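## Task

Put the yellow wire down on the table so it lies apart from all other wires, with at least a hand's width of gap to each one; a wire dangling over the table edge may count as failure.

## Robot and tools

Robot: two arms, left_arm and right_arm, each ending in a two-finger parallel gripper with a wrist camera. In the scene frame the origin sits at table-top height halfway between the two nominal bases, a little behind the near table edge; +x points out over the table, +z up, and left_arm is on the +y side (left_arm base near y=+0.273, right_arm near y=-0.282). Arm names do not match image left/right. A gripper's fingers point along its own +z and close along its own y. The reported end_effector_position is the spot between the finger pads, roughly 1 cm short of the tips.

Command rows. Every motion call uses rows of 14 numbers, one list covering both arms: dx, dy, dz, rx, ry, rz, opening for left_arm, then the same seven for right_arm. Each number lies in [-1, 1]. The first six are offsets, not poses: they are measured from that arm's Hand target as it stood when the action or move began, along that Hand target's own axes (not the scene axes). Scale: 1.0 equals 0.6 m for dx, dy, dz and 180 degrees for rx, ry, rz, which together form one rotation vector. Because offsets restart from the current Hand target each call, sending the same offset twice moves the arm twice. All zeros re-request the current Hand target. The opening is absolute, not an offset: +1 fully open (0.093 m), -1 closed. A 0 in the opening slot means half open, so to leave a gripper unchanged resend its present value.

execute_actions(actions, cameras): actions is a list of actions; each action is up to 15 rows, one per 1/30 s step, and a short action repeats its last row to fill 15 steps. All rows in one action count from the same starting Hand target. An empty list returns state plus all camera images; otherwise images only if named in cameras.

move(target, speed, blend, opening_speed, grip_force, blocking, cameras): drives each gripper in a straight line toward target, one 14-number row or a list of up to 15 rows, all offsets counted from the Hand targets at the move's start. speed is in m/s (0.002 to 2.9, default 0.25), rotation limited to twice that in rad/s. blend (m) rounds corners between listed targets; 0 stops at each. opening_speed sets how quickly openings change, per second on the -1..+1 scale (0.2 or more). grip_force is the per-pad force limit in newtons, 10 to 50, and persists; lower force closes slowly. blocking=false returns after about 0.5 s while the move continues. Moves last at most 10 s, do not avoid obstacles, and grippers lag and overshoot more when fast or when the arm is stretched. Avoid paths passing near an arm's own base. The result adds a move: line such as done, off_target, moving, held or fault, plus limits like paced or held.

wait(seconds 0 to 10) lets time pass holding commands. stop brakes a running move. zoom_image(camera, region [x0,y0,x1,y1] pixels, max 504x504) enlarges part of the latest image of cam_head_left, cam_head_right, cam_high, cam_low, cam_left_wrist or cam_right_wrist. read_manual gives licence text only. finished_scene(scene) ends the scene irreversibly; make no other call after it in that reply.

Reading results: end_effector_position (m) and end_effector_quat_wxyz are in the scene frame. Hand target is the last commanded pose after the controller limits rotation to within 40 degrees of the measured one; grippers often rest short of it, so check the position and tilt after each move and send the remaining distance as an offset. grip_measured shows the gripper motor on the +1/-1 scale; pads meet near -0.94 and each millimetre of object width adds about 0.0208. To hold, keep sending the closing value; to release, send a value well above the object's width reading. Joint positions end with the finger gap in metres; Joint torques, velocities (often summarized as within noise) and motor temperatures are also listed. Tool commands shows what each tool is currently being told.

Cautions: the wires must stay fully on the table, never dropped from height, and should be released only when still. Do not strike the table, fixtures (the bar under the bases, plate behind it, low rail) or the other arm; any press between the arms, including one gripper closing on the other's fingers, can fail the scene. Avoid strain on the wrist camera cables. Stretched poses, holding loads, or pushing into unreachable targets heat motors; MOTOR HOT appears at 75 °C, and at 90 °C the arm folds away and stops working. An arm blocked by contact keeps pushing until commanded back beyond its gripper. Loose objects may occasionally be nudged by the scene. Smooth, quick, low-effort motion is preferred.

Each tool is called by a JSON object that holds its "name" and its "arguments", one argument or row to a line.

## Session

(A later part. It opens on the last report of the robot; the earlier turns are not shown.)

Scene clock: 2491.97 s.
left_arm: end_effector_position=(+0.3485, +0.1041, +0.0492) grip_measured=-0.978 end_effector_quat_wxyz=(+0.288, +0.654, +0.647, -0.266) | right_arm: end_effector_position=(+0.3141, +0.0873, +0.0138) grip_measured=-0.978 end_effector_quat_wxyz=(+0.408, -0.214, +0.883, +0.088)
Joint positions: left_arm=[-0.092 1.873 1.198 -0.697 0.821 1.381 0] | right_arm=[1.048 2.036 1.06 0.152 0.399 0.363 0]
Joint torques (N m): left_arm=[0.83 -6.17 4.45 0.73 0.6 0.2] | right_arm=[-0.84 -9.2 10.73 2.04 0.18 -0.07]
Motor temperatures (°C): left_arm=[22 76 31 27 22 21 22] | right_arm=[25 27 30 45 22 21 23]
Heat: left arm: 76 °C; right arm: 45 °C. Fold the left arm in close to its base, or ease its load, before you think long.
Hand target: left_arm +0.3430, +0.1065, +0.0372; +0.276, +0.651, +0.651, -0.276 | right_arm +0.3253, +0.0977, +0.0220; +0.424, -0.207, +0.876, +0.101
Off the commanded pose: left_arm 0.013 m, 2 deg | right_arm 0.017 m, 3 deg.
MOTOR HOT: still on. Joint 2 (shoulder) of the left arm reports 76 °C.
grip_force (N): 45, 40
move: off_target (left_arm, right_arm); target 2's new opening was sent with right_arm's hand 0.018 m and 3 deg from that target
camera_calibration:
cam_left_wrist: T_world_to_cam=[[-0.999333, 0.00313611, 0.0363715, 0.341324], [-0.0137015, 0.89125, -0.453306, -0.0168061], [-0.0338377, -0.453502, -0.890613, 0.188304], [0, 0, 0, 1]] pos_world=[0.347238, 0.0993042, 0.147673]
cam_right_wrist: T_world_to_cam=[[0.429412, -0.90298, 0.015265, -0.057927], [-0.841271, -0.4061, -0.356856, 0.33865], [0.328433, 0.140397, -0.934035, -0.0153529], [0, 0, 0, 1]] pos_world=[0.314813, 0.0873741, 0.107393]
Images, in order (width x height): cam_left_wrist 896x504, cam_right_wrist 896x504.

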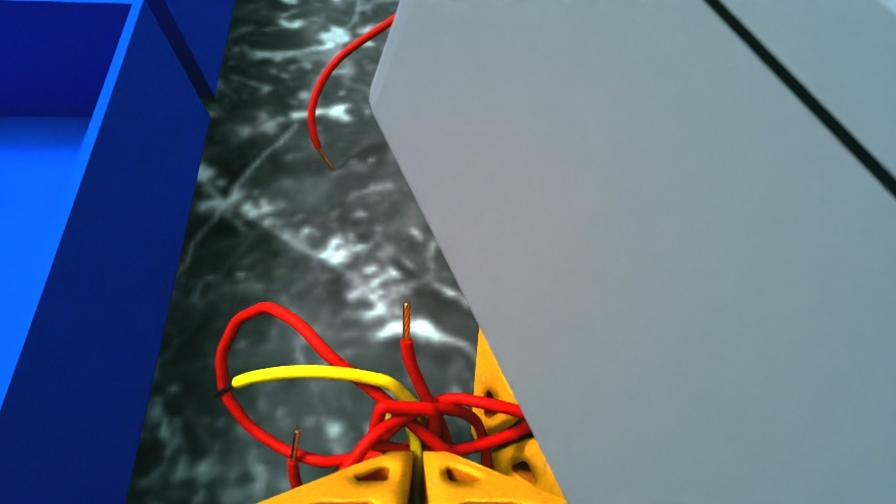

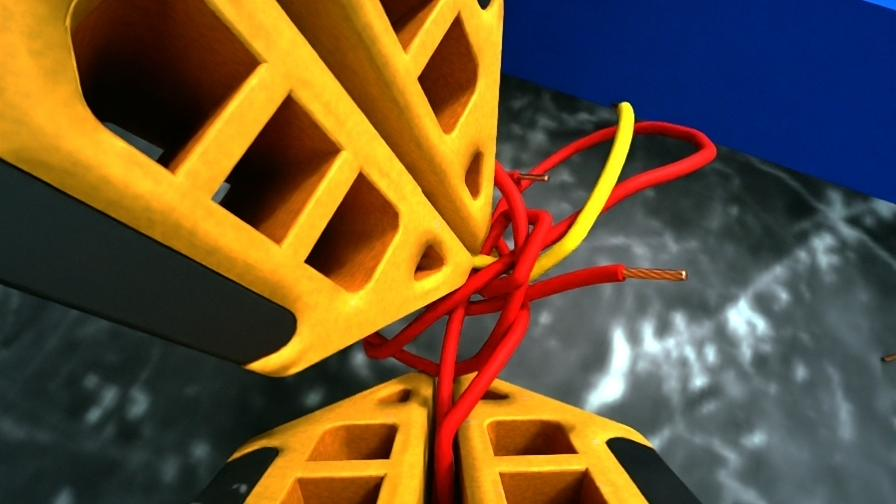

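{"name": "move", "arguments": {
  "target": [0.0805, 0, -0.1075, 0, 0, 0, -1.0, 0, 0, 0, 0, 0, 0, -1.0],
  "speed": 0.08,
  "cameras": ["cam_left_wrist", "cam_right_wrist"]
}}

Scene clock: 2508.90 s.
left_arm: end_effector_position=(+0.3350, +0.1660, +0.0601) grip_measured=-0.978 end_effector_quat_wxyz=(+0.295, +0.644, +0.637, -0.303) | right_arm: end_effector_position=(+0.3153, +0.1119, +0.0317) grip_measured=-0.978 end_effector_quat_wxyz=(+0.423, -0.220, +0.868, +0.138)
Joint positions: left_arm=[0.115 1.919 1.265 -1.018 0.902 1.726 0] | right_arm=[1.054 2.036 1.086 0.217 0.341 0.354 0]
Joint torques (N m): left_arm=[3.74 -6.01 6.95 0.18 -0.09 0.21] | right_arm=[-1.33 -9.32 8.57 1.53 0.66 0]
Motor temperatures (°C): left_arm=[23 71 31 27 22 21 22] | right_arm=[25 30 32 45 22 21 23]
Heat: left arm: 71 °C; right arm: 45 °C.
Hand target: left_arm +0.3430, +0.1865, +0.0473; +0.276, +0.651, +0.651, -0.276 | right_arm +0.3253, +0.0976, +0.0220; +0.424, -0.207, +0.876, +0.101
Off the commanded pose: left_arm 0.025 m, 4 deg | right_arm 0.020 m, 5 deg.
MOTOR HOT: cleared for the motors of the left arm.
grip_force (N): 45, 40
move: off_target (left_arm, right_arm)
camera_calibration:
cam_left_wrist: T_world_to_cam=[[-0.996935, 0.0253374, 0.0740136, 0.320472], [-0.0162962, 0.858081, -0.513256, -0.057214], [-0.0765142, -0.512889, -0.855038, 0.247621], [0, 0, 0, 1]] pos_world=[0.337504, 0.167976, 0.15864]
cam_right_wrist: T_world_to_cam=[[0.478548, -0.876177, -0.0574914, -0.0527385], [-0.811494, -0.416312, -0.410075, 0.349382], [0.335364, 0.242895, -0.910238, -0.0168199], [0, 0, 0, 1]] pos_world=[0.3144, 0.103329, 0.124931]
Images, in order (width x height): cam_left_wrist 896x504, cam_right_wrist 896x504.

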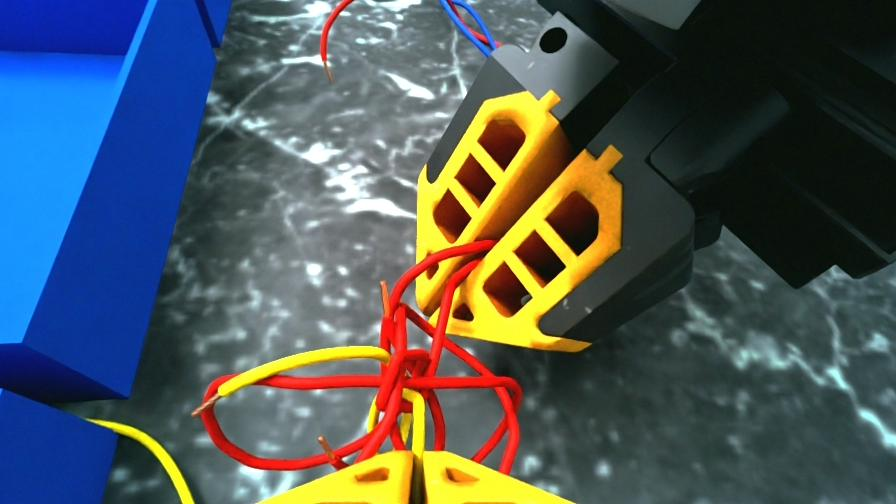

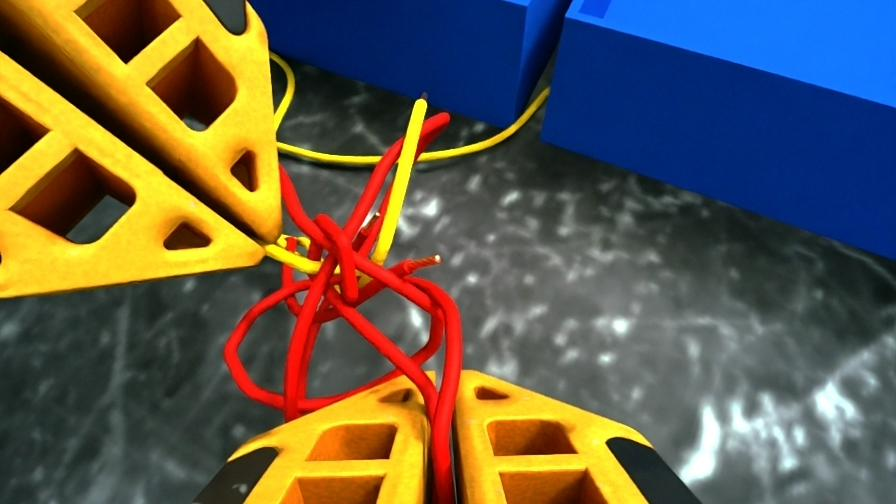

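{"name": "move", "arguments": {
  "target": [0.0403, 0, -0.0538, 0, 0, 0, -1.0, 0.02, -0.03, -0.02, 0, 0, 0, -1.0],
  "speed": 0.08,
  "cameras": ["cam_left_wrist", "cam_right_wrist"]
}}

{"name": "zoom_image", "arguments": {
  "camera": "cam_left_wrist",
  "region": [180, 220, 560, 504]
}}

{"name": "zoom_image", "arguments": {
  "camera": "cam_right_wrist",
  "region": [200, 80, 520, 420]
}}

Scene clock: 2528.00 s.
left_arm: end_effector_position=(+0.3348, +0.2056, +0.0626) grip_measured=-0.978 end_effector_quat_wxyz=(+0.291, +0.640, +0.642, -0.304) | right_arm: end_effector_position=(+0.3098, +0.1020, +0.0200) grip_measured=-0.978 end_effector_quat_wxyz=(+0.424, -0.225, +0.866, +0.140)
Joint positions: left_arm=[0.23 1.974 1.343 -1.182 0.877 1.892 0] | right_arm=[1.05 2.031 1.011 0.295 0.331 0.342 0]
Joint torques (N m): left_arm=[3.73 -6.53 7.3 -0.03 -0.07 0.23] | right_arm=[-2.41 -13.74 5.11 1.32 0.63 -0.01]
Motor temperatures (°C): left_arm=[23 67 33 27 22 21 22] | right_arm=[25 32 31 43 22 21 23]
Heat: left arm: 67 °C; right arm: 43 °C.
Hand target: left_arm +0.3430, +0.2264, +0.0524; +0.276, +0.651, +0.651, -0.276 | right_arm +0.3183, +0.0741, +0.0201; +0.424, -0.207, +0.876, +0.101
Off the commanded pose: left_arm 0.025 m, 4 deg | right_arm 0.029 m, 5 deg.
grip_force (N): 45, 40
move: off_target (left_arm, right_arm)
camera_calibration:
cam_left_wrist: T_world_to_cam=[[-0.996145, 0.0169715, 0.0860628, 0.319824], [-0.0292548, 0.860662, -0.508336, -0.0864159], [-0.0826983, -0.508894, -0.856848, 0.271439], [0, 0, 0, 1]] pos_world=[0.338511, 0.207081, 0.161129]
cam_right_wrist: T_world_to_cam=[[0.488522, -0.870679, -0.0571373, -0.0630291], [-0.805014, -0.42448, -0.414451, 0.334969], [0.3366, 0.248464, -0.908276, -0.0242178], [0, 0, 0, 1]] pos_world=[0.308597, 0.0933268, 0.11323]
Images, in order (width x height): cam_left_wrist 896x504, cam_right_wrist 896x504.

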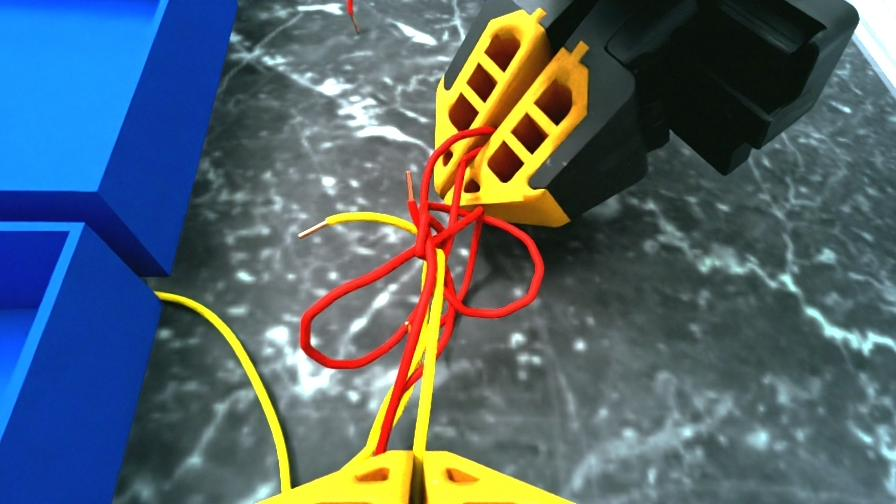

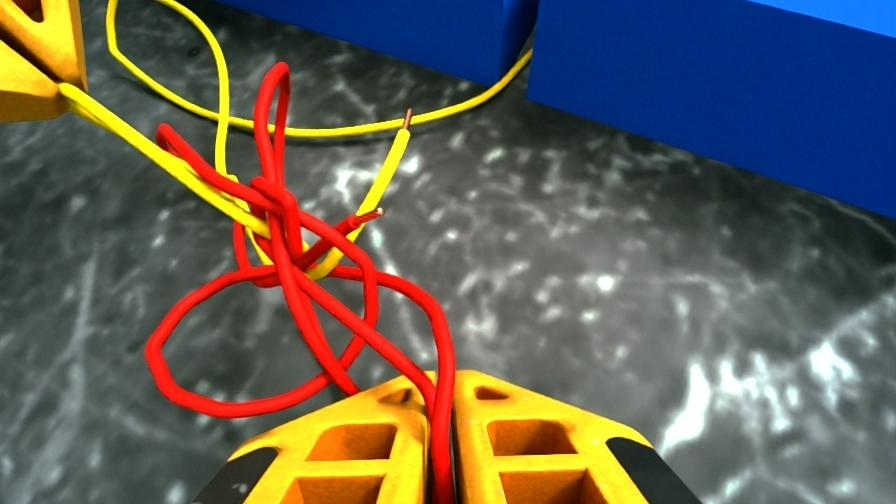

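Scaled by 1.326.

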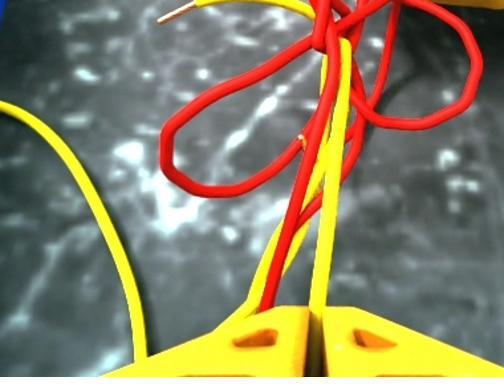

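Scaled by 1.482.

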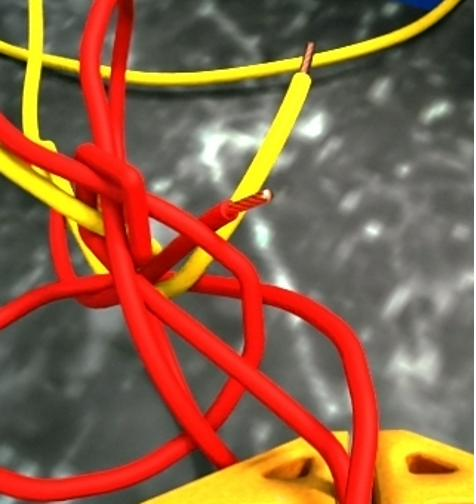

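{"name": "wait", "arguments": {
  "seconds": 0.1,
  "cameras": ["cam_left_wrist", "cam_right_wrist", "cam_high", "cam_head_left"]
}}

Scene clock: 2574.27 s.
left_arm: end_effector_position=(+0.3348, +0.2057, +0.0625) grip_measured=-0.978 end_effector_quat_wxyz=(+0.291, +0.641, +0.642, -0.304) | right_arm: end_effector_position=(+0.3098, +0.1020, +0.0200) grip_measured=-0.978 end_effector_quat_wxyz=(+0.424, -0.225, +0.866, +0.140)
Joint positions: left_arm=[0.23 1.974 1.343 -1.182 0.877 1.892 0] | right_arm=[1.05 2.031 1.011 0.295 0.331 0.342 0]
Joint torques (N m): left_arm=[3.73 -6.52 7.3 -0.03 -0.06 0.24] | right_arm=[-2.44 -13.74 5.09 1.31 0.63 0]
Motor temperatures (°C): left_arm=[23 64 35 26 22 21 22] | right_arm=[25 40 28 41 22 21 23]
Heat: left arm: 64 °C; right arm: 41 °C.
Hand target: left_arm +0.3430, +0.2265, +0.0524; +0.276, +0.651, +0.651, -0.276 | right_arm +0.3183, +0.0741, +0.0201; +0.424, -0.207, +0.876, +0.101
Tool commands: left_gripper/opening=-1.0 right_gripper/opening=-1.0
Off the commanded pose: left_arm 0.025 m, 4 deg | right_arm 0.029 m, 5 deg.
grip_force (N): 45, 40
wait: 0.10 s; at rest from the start
camera_calibration:
cam_left_wrist: T_world_to_cam=[[-0.996156, 0.0172859, 0.085869, 0.319802], [-0.02885, 0.860883, -0.507985, -0.0867062], [-0.0827041, -0.50851, -0.857075, 0.271312], [0, 0, 0, 1]] pos_world=[0.33851, 0.207081, 0.161028]
cam_right_wrist: T_world_to_cam=[[0.488522, -0.870679, -0.0571373, -0.0630291], [-0.805014, -0.42448, -0.414451, 0.334969], [0.3366, 0.248464, -0.908276, -0.0242178], [0, 0, 0, 1]] pos_world=[0.308597, 0.0933268, 0.11323]
Images, in order (width x height): cam_head_left 504x504, cam_high 504x504, cam_left_wrist 896x504, cam_right_wrist 896x504.

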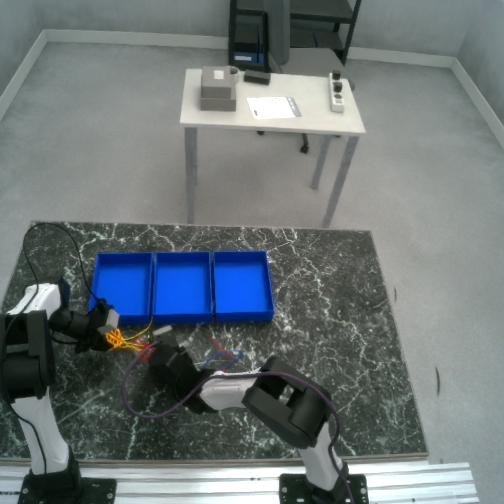

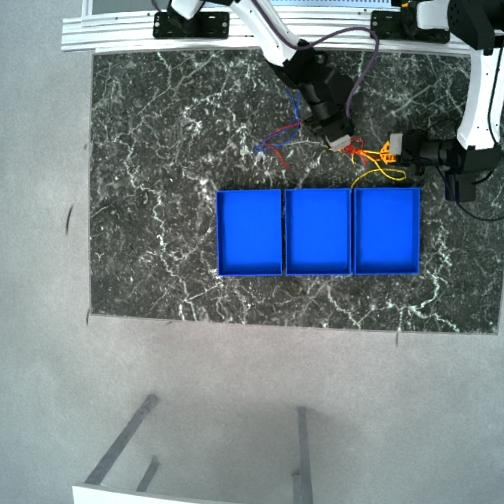

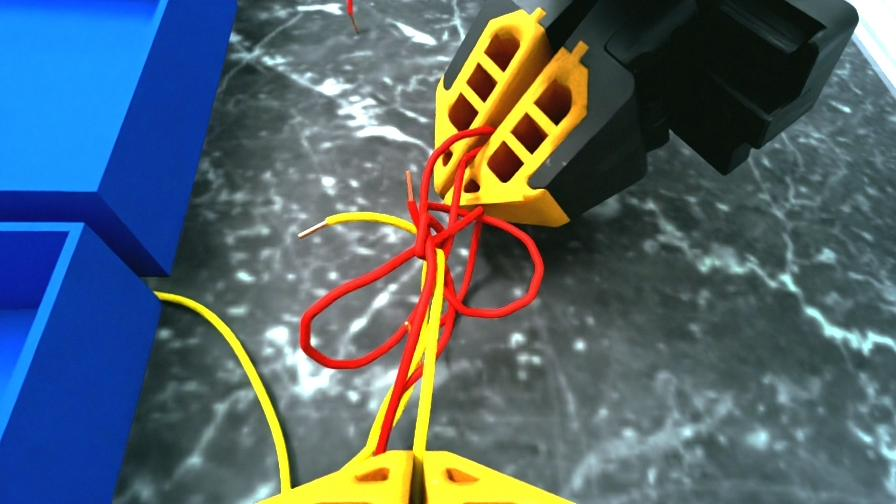

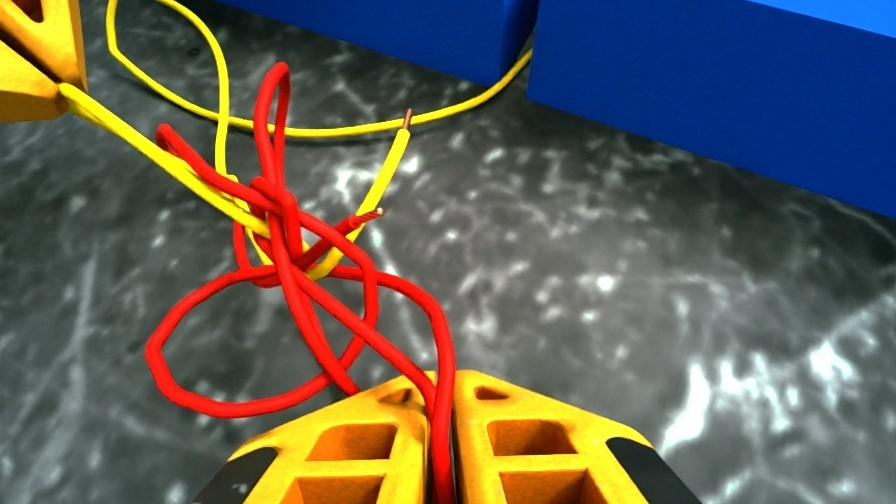

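{"name": "zoom_image", "arguments": {
  "camera": "cam_right_wrist",
  "region": [40, 40, 500, 430]
}}

{"name": "zoom_image", "arguments": {
  "camera": "cam_left_wrist",
  "region": [270, 110, 590, 470]
}}

Scaled by 1.096.

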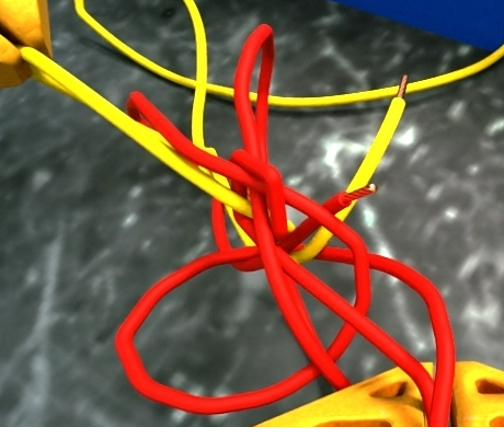

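Scaled by 1.400.

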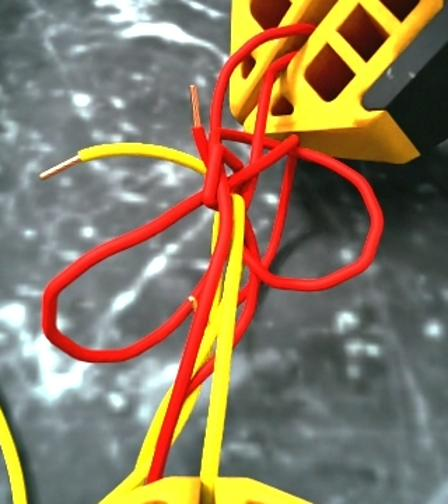

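{"name": "move", "arguments": {
  "target": [0,0,0,0,0,0,-1, 0.0139,-0.0446,-0.0175,0,0,0,-1],
  "speed": 0.08,
  "cameras": ["cam_left_wrist", "cam_right_wrist"]
}}

Scene clock: 2626.47 s.
left_arm: end_effector_position=(+0.3338, +0.2073, +0.0623) grip_measured=-0.978 end_effector_quat_wxyz=(+0.288, +0.639, +0.645, -0.305) | right_arm: end_effector_position=(+0.3086, +0.0734, +0.0214) grip_measured=-0.978 end_effector_quat_wxyz=(+0.425, -0.228, +0.865, +0.141)
Joint positions: left_arm=[0.234 1.974 1.343 -1.188 0.872 1.893 0] | right_arm=[1.007 1.956 0.896 0.345 0.295 0.306 0]
Joint torques (N m): left_arm=[3.34 -6.48 7.35 0.02 -0.02 0.25] | right_arm=[-2.89 -12.67 5 1.38 0.62 -0.02]
Motor temperatures (°C): left_arm=[23 63 36 26 22 21 22] | right_arm=[25 44 28 40 23 21 23]
Heat: left arm: 63 °C; right arm: 44 °C.
Hand target: left_arm +0.3429, +0.2265, +0.0524; +0.276, +0.651, +0.651, -0.276 | right_arm +0.3182, +0.0441, +0.0199; +0.424, -0.207, +0.876, +0.101
Off the commanded pose: left_arm 0.023 m, 4 deg | right_arm 0.031 m, 5 deg.
grip_force (N): 45, 40
move: off_target (left_arm, right_arm)
camera_calibration:
cam_left_wrist: T_world_to_cam=[[-0.995662, 0.0141863, 0.091956, 0.3188], [-0.0343876, 0.862227, -0.505353, -0.0868638], [-0.086456, -0.506323, -0.857999, 0.272768], [0, 0, 0, 1]] pos_world=[0.338012, 0.208483, 0.160823]
cam_right_wrist: T_world_to_cam=[[0.494275, -0.867585, -0.0546634, -0.0893251], [-0.801461, -0.430444, -0.415184, 0.321708], [0.336678, 0.249026, -0.908094, -0.015475], [0, 0, 0, 1]] pos_world=[0.307198, 0.0648338, 0.114632]
Images, in order (width x height): cam_left_wrist 896x504, cam_right_wrist 896x504.

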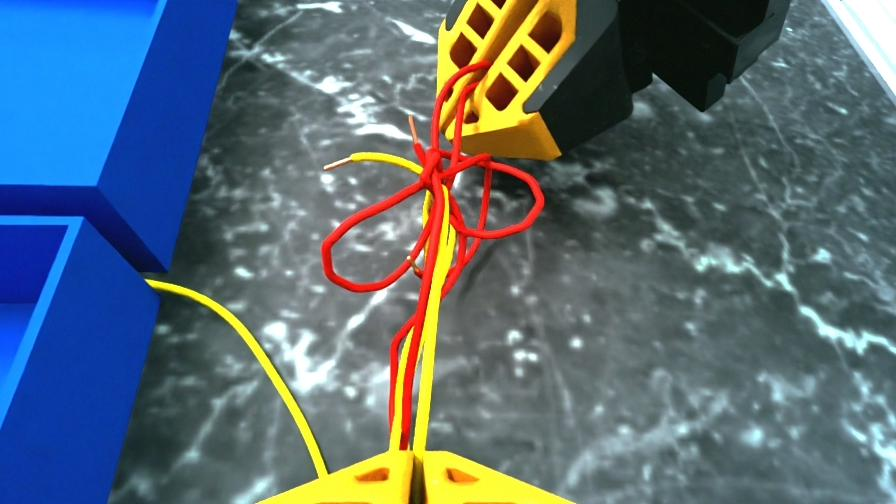

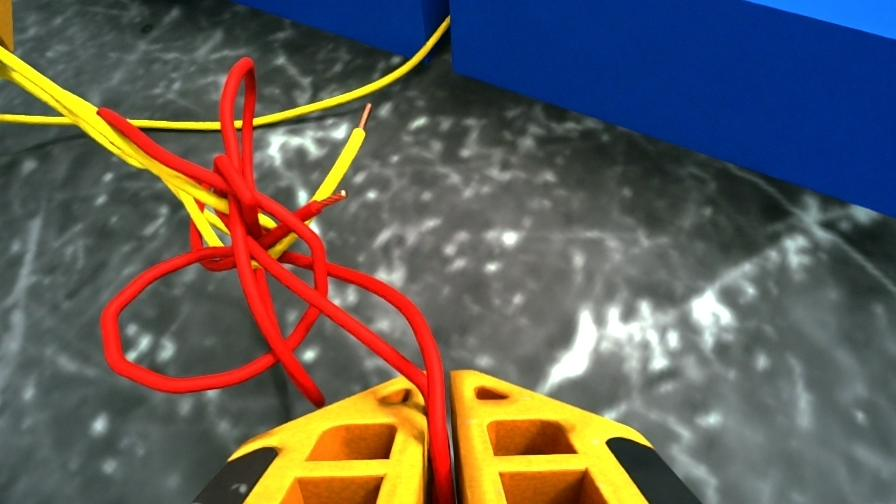

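{"name": "zoom_image", "arguments": {
  "camera": "cam_right_wrist",
  "region": [0, 30, 380, 410]
}}

{"name": "zoom_image", "arguments": {
  "camera": "cam_left_wrist",
  "region": [300, 100, 580, 470]
}}

Scaled by 1.326.

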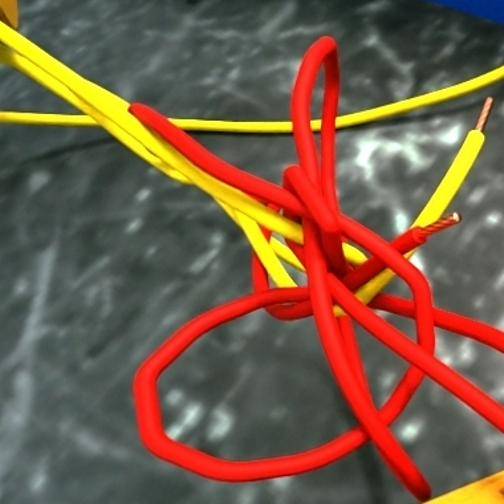

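Scaled by 1.362.

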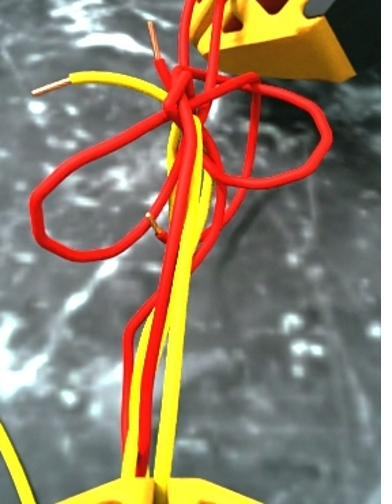

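{"name": "wait", "arguments": {
  "seconds": 0.1,
  "cameras": ["cam_head_left", "cam_high", "cam_low", "cam_head_right"]
}}

{"name": "zoom_image", "arguments": {
  "camera": "cam_high",
  "region": [310, 110, 450, 220]
}}

{"name": "zoom_image", "arguments": {
  "camera": "cam_low",
  "region": [160, 200, 300, 320]
}}

{"name": "zoom_image", "arguments": {
  "camera": "cam_head_left",
  "region": [70, 280, 210, 400]
}}

Scene clock: 2717.63 s.
left_arm: end_effector_position=(+0.3338, +0.2073, +0.0623) grip_measured=-0.978 end_effector_quat_wxyz=(+0.288, +0.639, +0.645, -0.305) | right_arm: end_effector_position=(+0.3086, +0.0734, +0.0214) grip_measured=-0.978 end_effector_quat_wxyz=(+0.425, -0.229, +0.865, +0.141)
Joint positions: left_arm=[0.234 1.974 1.343 -1.188 0.872 1.893 0] | right_arm=[1.007 1.956 0.896 0.345 0.295 0.305 0]
Joint torques (N m): left_arm=[3.34 -6.48 7.34 0.02 -0.02 0.24] | right_arm=[-2.89 -12.67 4.98 1.38 0.62 0]
Motor temperatures (°C): left_arm=[23 61 37 26 22 21 23] | right_arm=[26 45 26 38 23 21 24]
Heat: left arm: 61 °C; right arm: 45 °C.
Hand target: left_arm +0.3429, +0.2265, +0.0524; +0.276, +0.651, +0.651, -0.276 | right_arm +0.3183, +0.0441, +0.0199; +0.424, -0.207, +0.876, +0.101
Tool commands: left_gripper/opening=-1.0 right_gripper/opening=-1.0
Off the commanded pose: left_arm 0.023 m, 4 deg | right_arm 0.031 m, 5 deg.
grip_force (N): 45, 40
wait: 0.10 s; at rest from the start
Images, in order (width x height): cam_head_left 504x504, cam_head_right 504x504, cam_high 504x504, cam_low 504x504.

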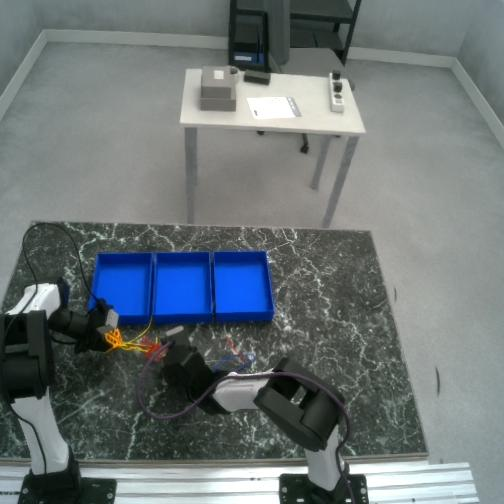

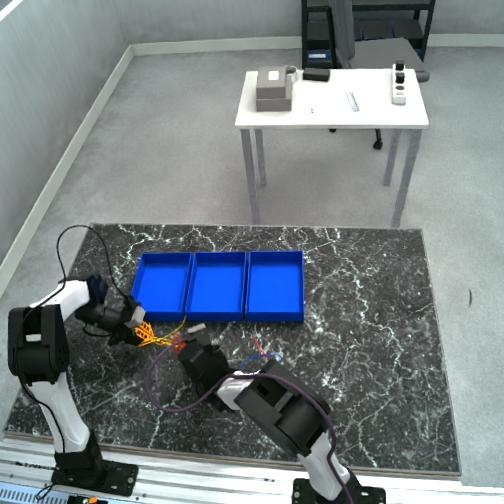

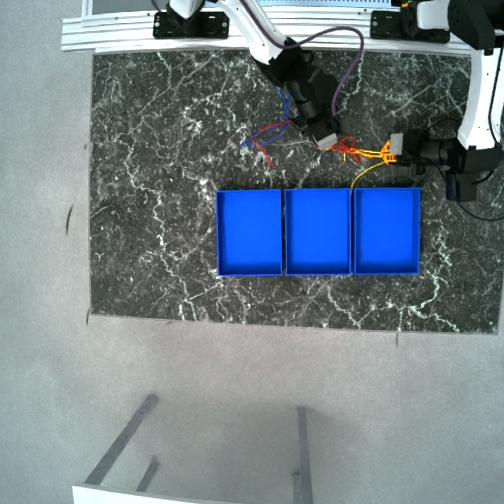

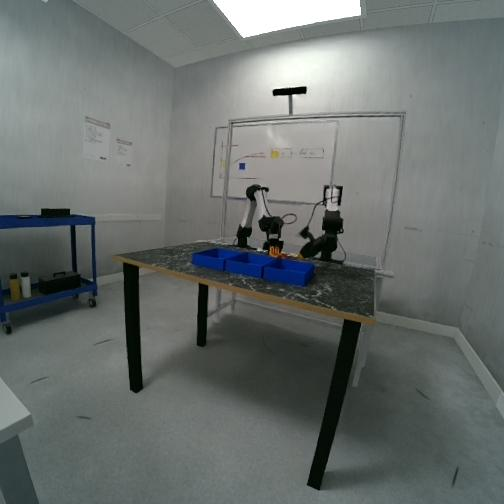

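Scaled by 3.600.

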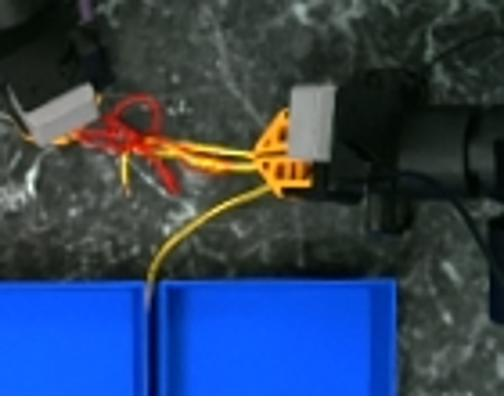

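Scaled by 3.600.

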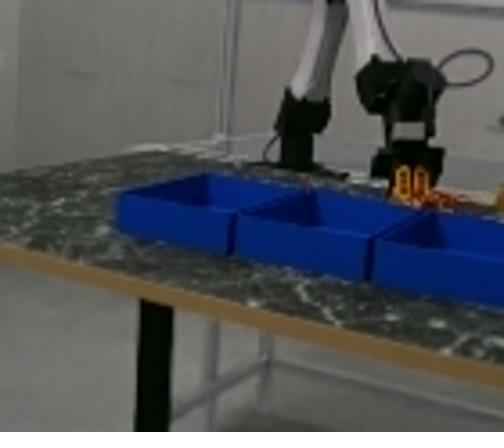

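Scaled by 3.600.

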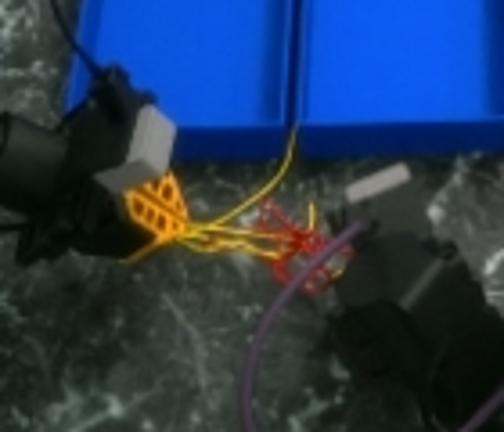

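{"name": "move", "arguments": {
  "target": [0,0,0,0,0,0,-1, 0.0185,-0.0595,-0.0233,0,0,0,-1],
  "speed": 0.08,
  "cameras": ["cam_left_wrist", "cam_right_wrist"]
}}

{"name": "zoom_image", "arguments": {
  "camera": "cam_right_wrist",
  "region": [0, 30, 380, 410]
}}

{"name": "zoom_image", "arguments": {
  "camera": "cam_left_wrist",
  "region": [300, 50, 580, 420]
}}

Scene clock: 2761.30 s.
left_arm: end_effector_position=(+0.3324, +0.2056, +0.0641) grip_measured=-0.978 end_effector_quat_wxyz=(+0.289, +0.636, +0.645, -0.311) | right_arm: end_effector_position=(+0.3103, +0.0346, +0.0232) grip_measured=-0.978 end_effector_quat_wxyz=(+0.426, -0.231, +0.862, +0.149)
Joint positions: left_arm=[0.233 1.974 1.344 -1.2 0.881 1.893 0] | right_arm=[0.926 1.862 0.753 0.422 0.22 0.249 0]
Joint torques (N m): left_arm=[3.48 -6.48 7.28 0.13 -0.11 0.24] | right_arm=[-2.67 -11.67 5.2 1.3 0.74 -0.01]
Motor temperatures (°C): left_arm=[23 61 38 26 22 21 23] | right_arm=[26 46 26 37 23 21 24]
Heat: left arm: 61 °C; right arm: 46 °C.
Hand target: left_arm +0.3429, +0.2265, +0.0524; +0.276, +0.651, +0.651, -0.276 | right_arm +0.3184, +0.0042, +0.0199; +0.424, -0.207, +0.876, +0.101
Off the commanded pose: left_arm 0.026 m, 5 deg | right_arm 0.032 m, 6 deg.
grip_force (N): 45, 40
move: off_target (left_arm, right_arm)
camera_calibration:
cam_left_wrist: T_world_to_cam=[[-0.9948, 0.0136514, 0.10093, 0.316605], [-0.0403684, 0.856963, -0.513794, -0.0808725], [-0.0935074, -0.515197, -0.851956, 0.277172], [0, 0, 0, 1]] pos_world=[0.337612, 0.207781, 0.162631]
cam_right_wrist: T_world_to_cam=[[0.504666, -0.860857, -0.0650991, -0.126927], [-0.795357, -0.434291, -0.422845, 0.305521], [0.335737, 0.265173, -0.903861, -0.00520446], [0, 0, 0, 1]] pos_world=[0.308802, 0.0247994, 0.116221]
Images, in order (width x height): cam_left_wrist 896x504, cam_right_wrist 896x504.

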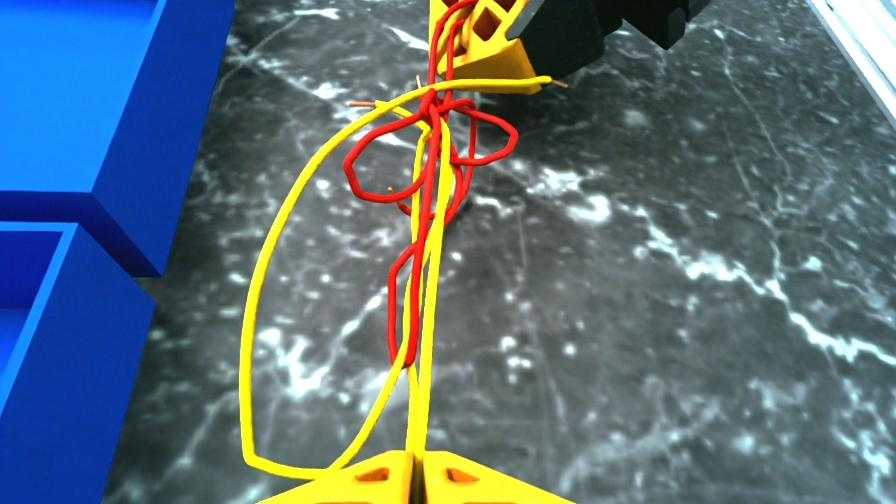

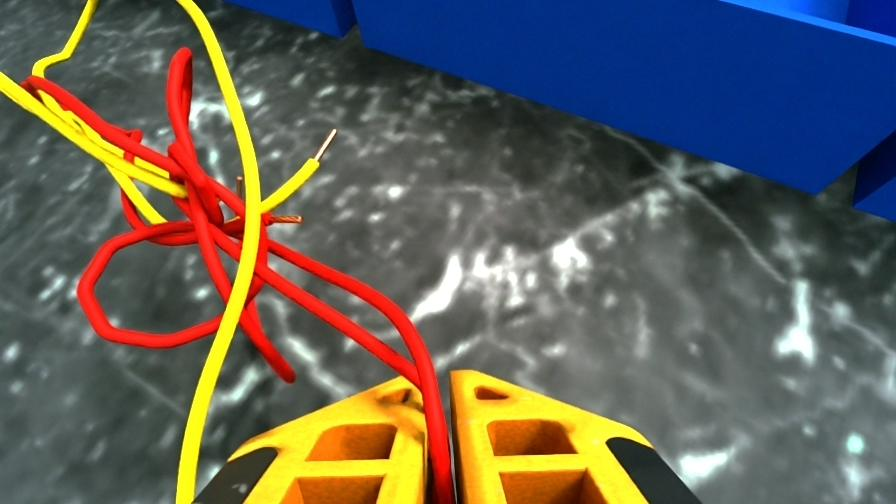

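Scaled by 1.326.

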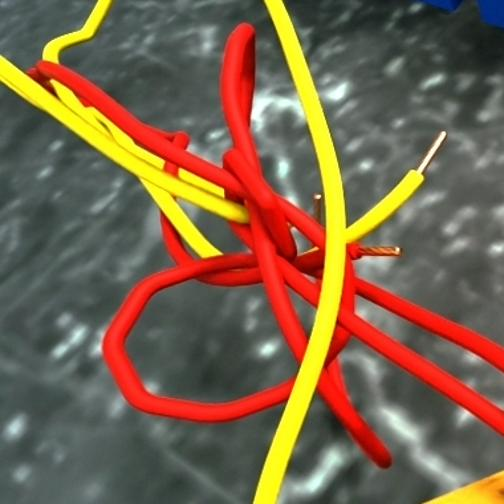

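Scaled by 1.362.

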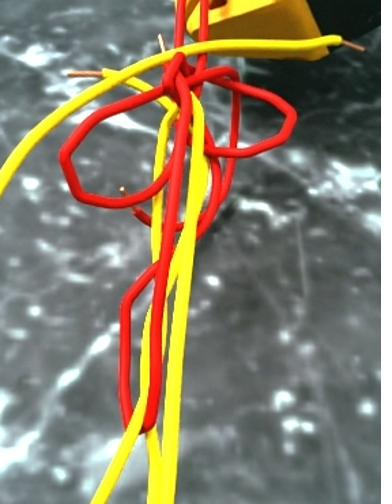

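{"name": "zoom_image", "arguments": {
  "camera": "cam_left_wrist",
  "region": [330, 320, 480, 490]
}}

{"name": "zoom_image", "arguments": {
  "camera": "cam_right_wrist",
  "region": [0, 40, 260, 260]
}}

{"name": "zoom_image", "arguments": {
  "camera": "cam_left_wrist",
  "region": [330, 60, 550, 260]
}}

Scaled by 2.965.

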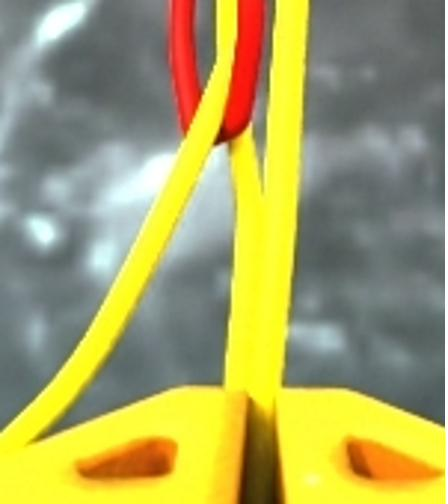

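Scaled by 1.938.

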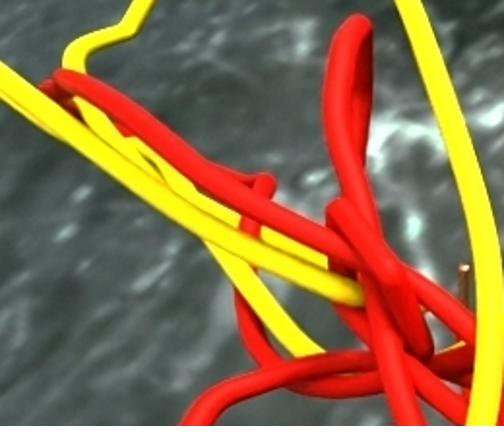

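Scaled by 2.291.

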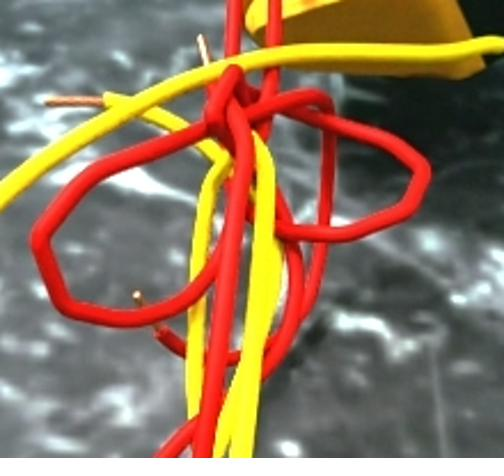

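{"name": "move", "arguments": {
  "target": [0,0,0,0,0,0,-1, 0.0254,-0.0632,-0.0321,0,0,0,-1],
  "speed": 0.08,
  "cameras": ["cam_left_wrist", "cam_right_wrist"]
}}

{"name": "zoom_image", "arguments": {
  "camera": "cam_right_wrist",
  "region": [0, 30, 380, 410]
}}

{"name": "zoom_image", "arguments": {
  "camera": "cam_left_wrist",
  "region": [320, 0, 570, 300]
}}

Scene clock: 2860.20 s.
left_arm: end_effector_position=(+0.3334, +0.2093, +0.0629) grip_measured=-0.978 end_effector_quat_wxyz=(+0.286, +0.638, +0.647, -0.304) | right_arm: end_effector_position=(+0.3093, -0.0206, +0.0199) grip_measured=-0.978 end_effector_quat_wxyz=(+0.423, -0.224, +0.868, +0.129)
Joint positions: left_arm=[0.239 1.974 1.348 -1.197 0.866 1.893 0] | right_arm=[0.822 1.746 0.6 0.445 0.176 0.185 0]
Joint torques (N m): left_arm=[2.92 -6.43 7.06 0.11 0.02 0.25] | right_arm=[-2.17 -10.18 5.34 1.57 0.47 -0.03]
Motor temperatures (°C): left_arm=[24 59 40 26 22 21 23] | right_arm=[26 47 27 34 23 21 24]
Heat: left arm: 59 °C; right arm: 47 °C.
Hand target: left_arm +0.3430, +0.2265, +0.0524; +0.276, +0.651, +0.651, -0.276 | right_arm +0.3134, -0.0408, +0.0197; +0.424, -0.207, +0.876, +0.101
Off the commanded pose: left_arm 0.022 m, 4 deg | right_arm 0.021 m, 4 deg.
grip_force (N): 45, 40
move: off_target (left_arm, right_arm)
camera_calibration:
cam_left_wrist: T_world_to_cam=[[-0.995192, 0.0108908, 0.0973324, 0.31859], [-0.039527, 0.864605, -0.500894, -0.0873343], [-0.0896093, -0.502334, -0.860018, 0.274609], [0, 0, 0, 1]] pos_world=[0.338214, 0.209985, 0.161414]
cam_right_wrist: T_world_to_cam=[[0.477439, -0.877776, -0.0395084, -0.166639], [-0.810199, -0.422391, -0.406402, 0.283971], [0.340042, 0.226042, -0.91284, 0.00484673], [0, 0, 0, 1]] pos_world=[0.307985, -0.0274204, 0.113247]
Images, in order (width x height): cam_left_wrist 896x504, cam_right_wrist 896x504.

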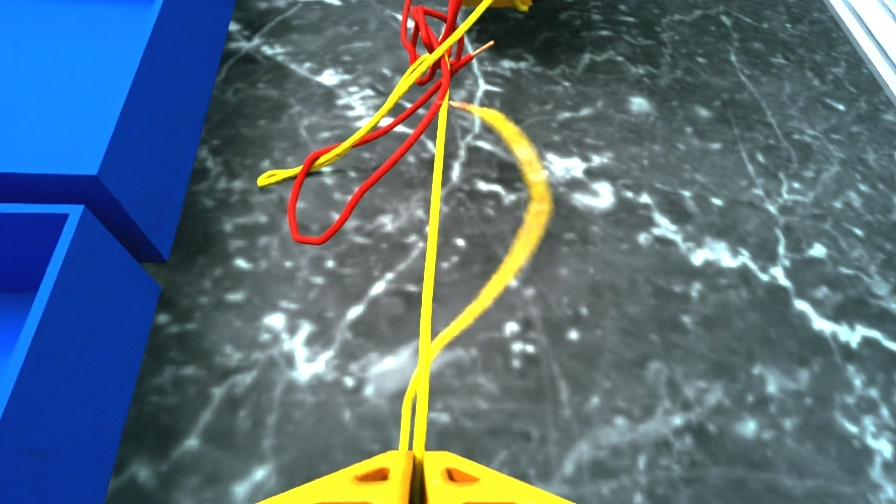

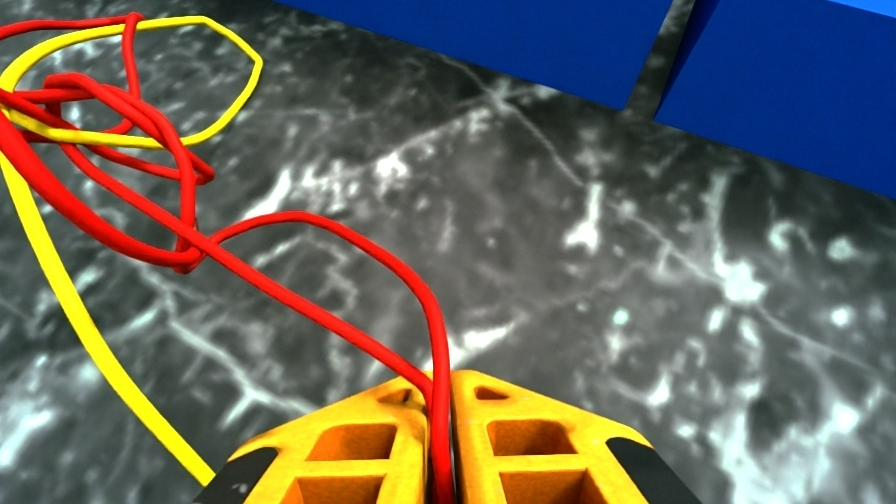

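Scaled by 1.326.

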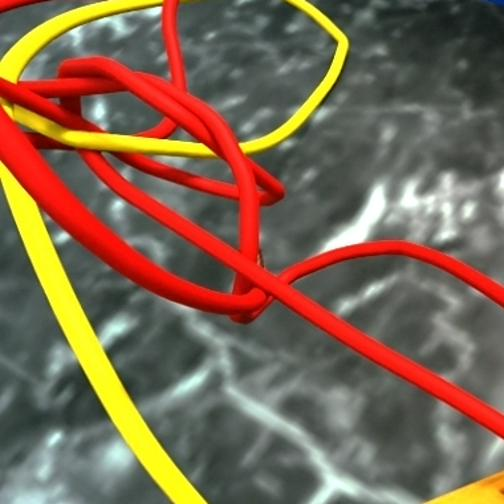

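Scaled by 1.680.

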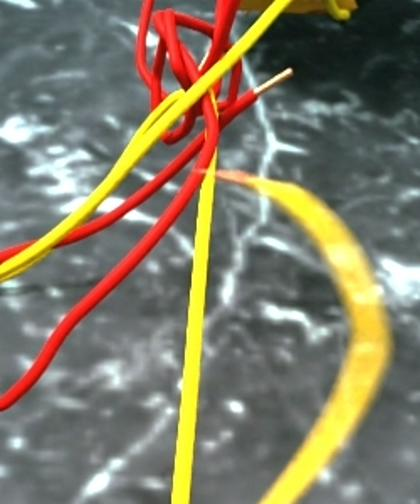

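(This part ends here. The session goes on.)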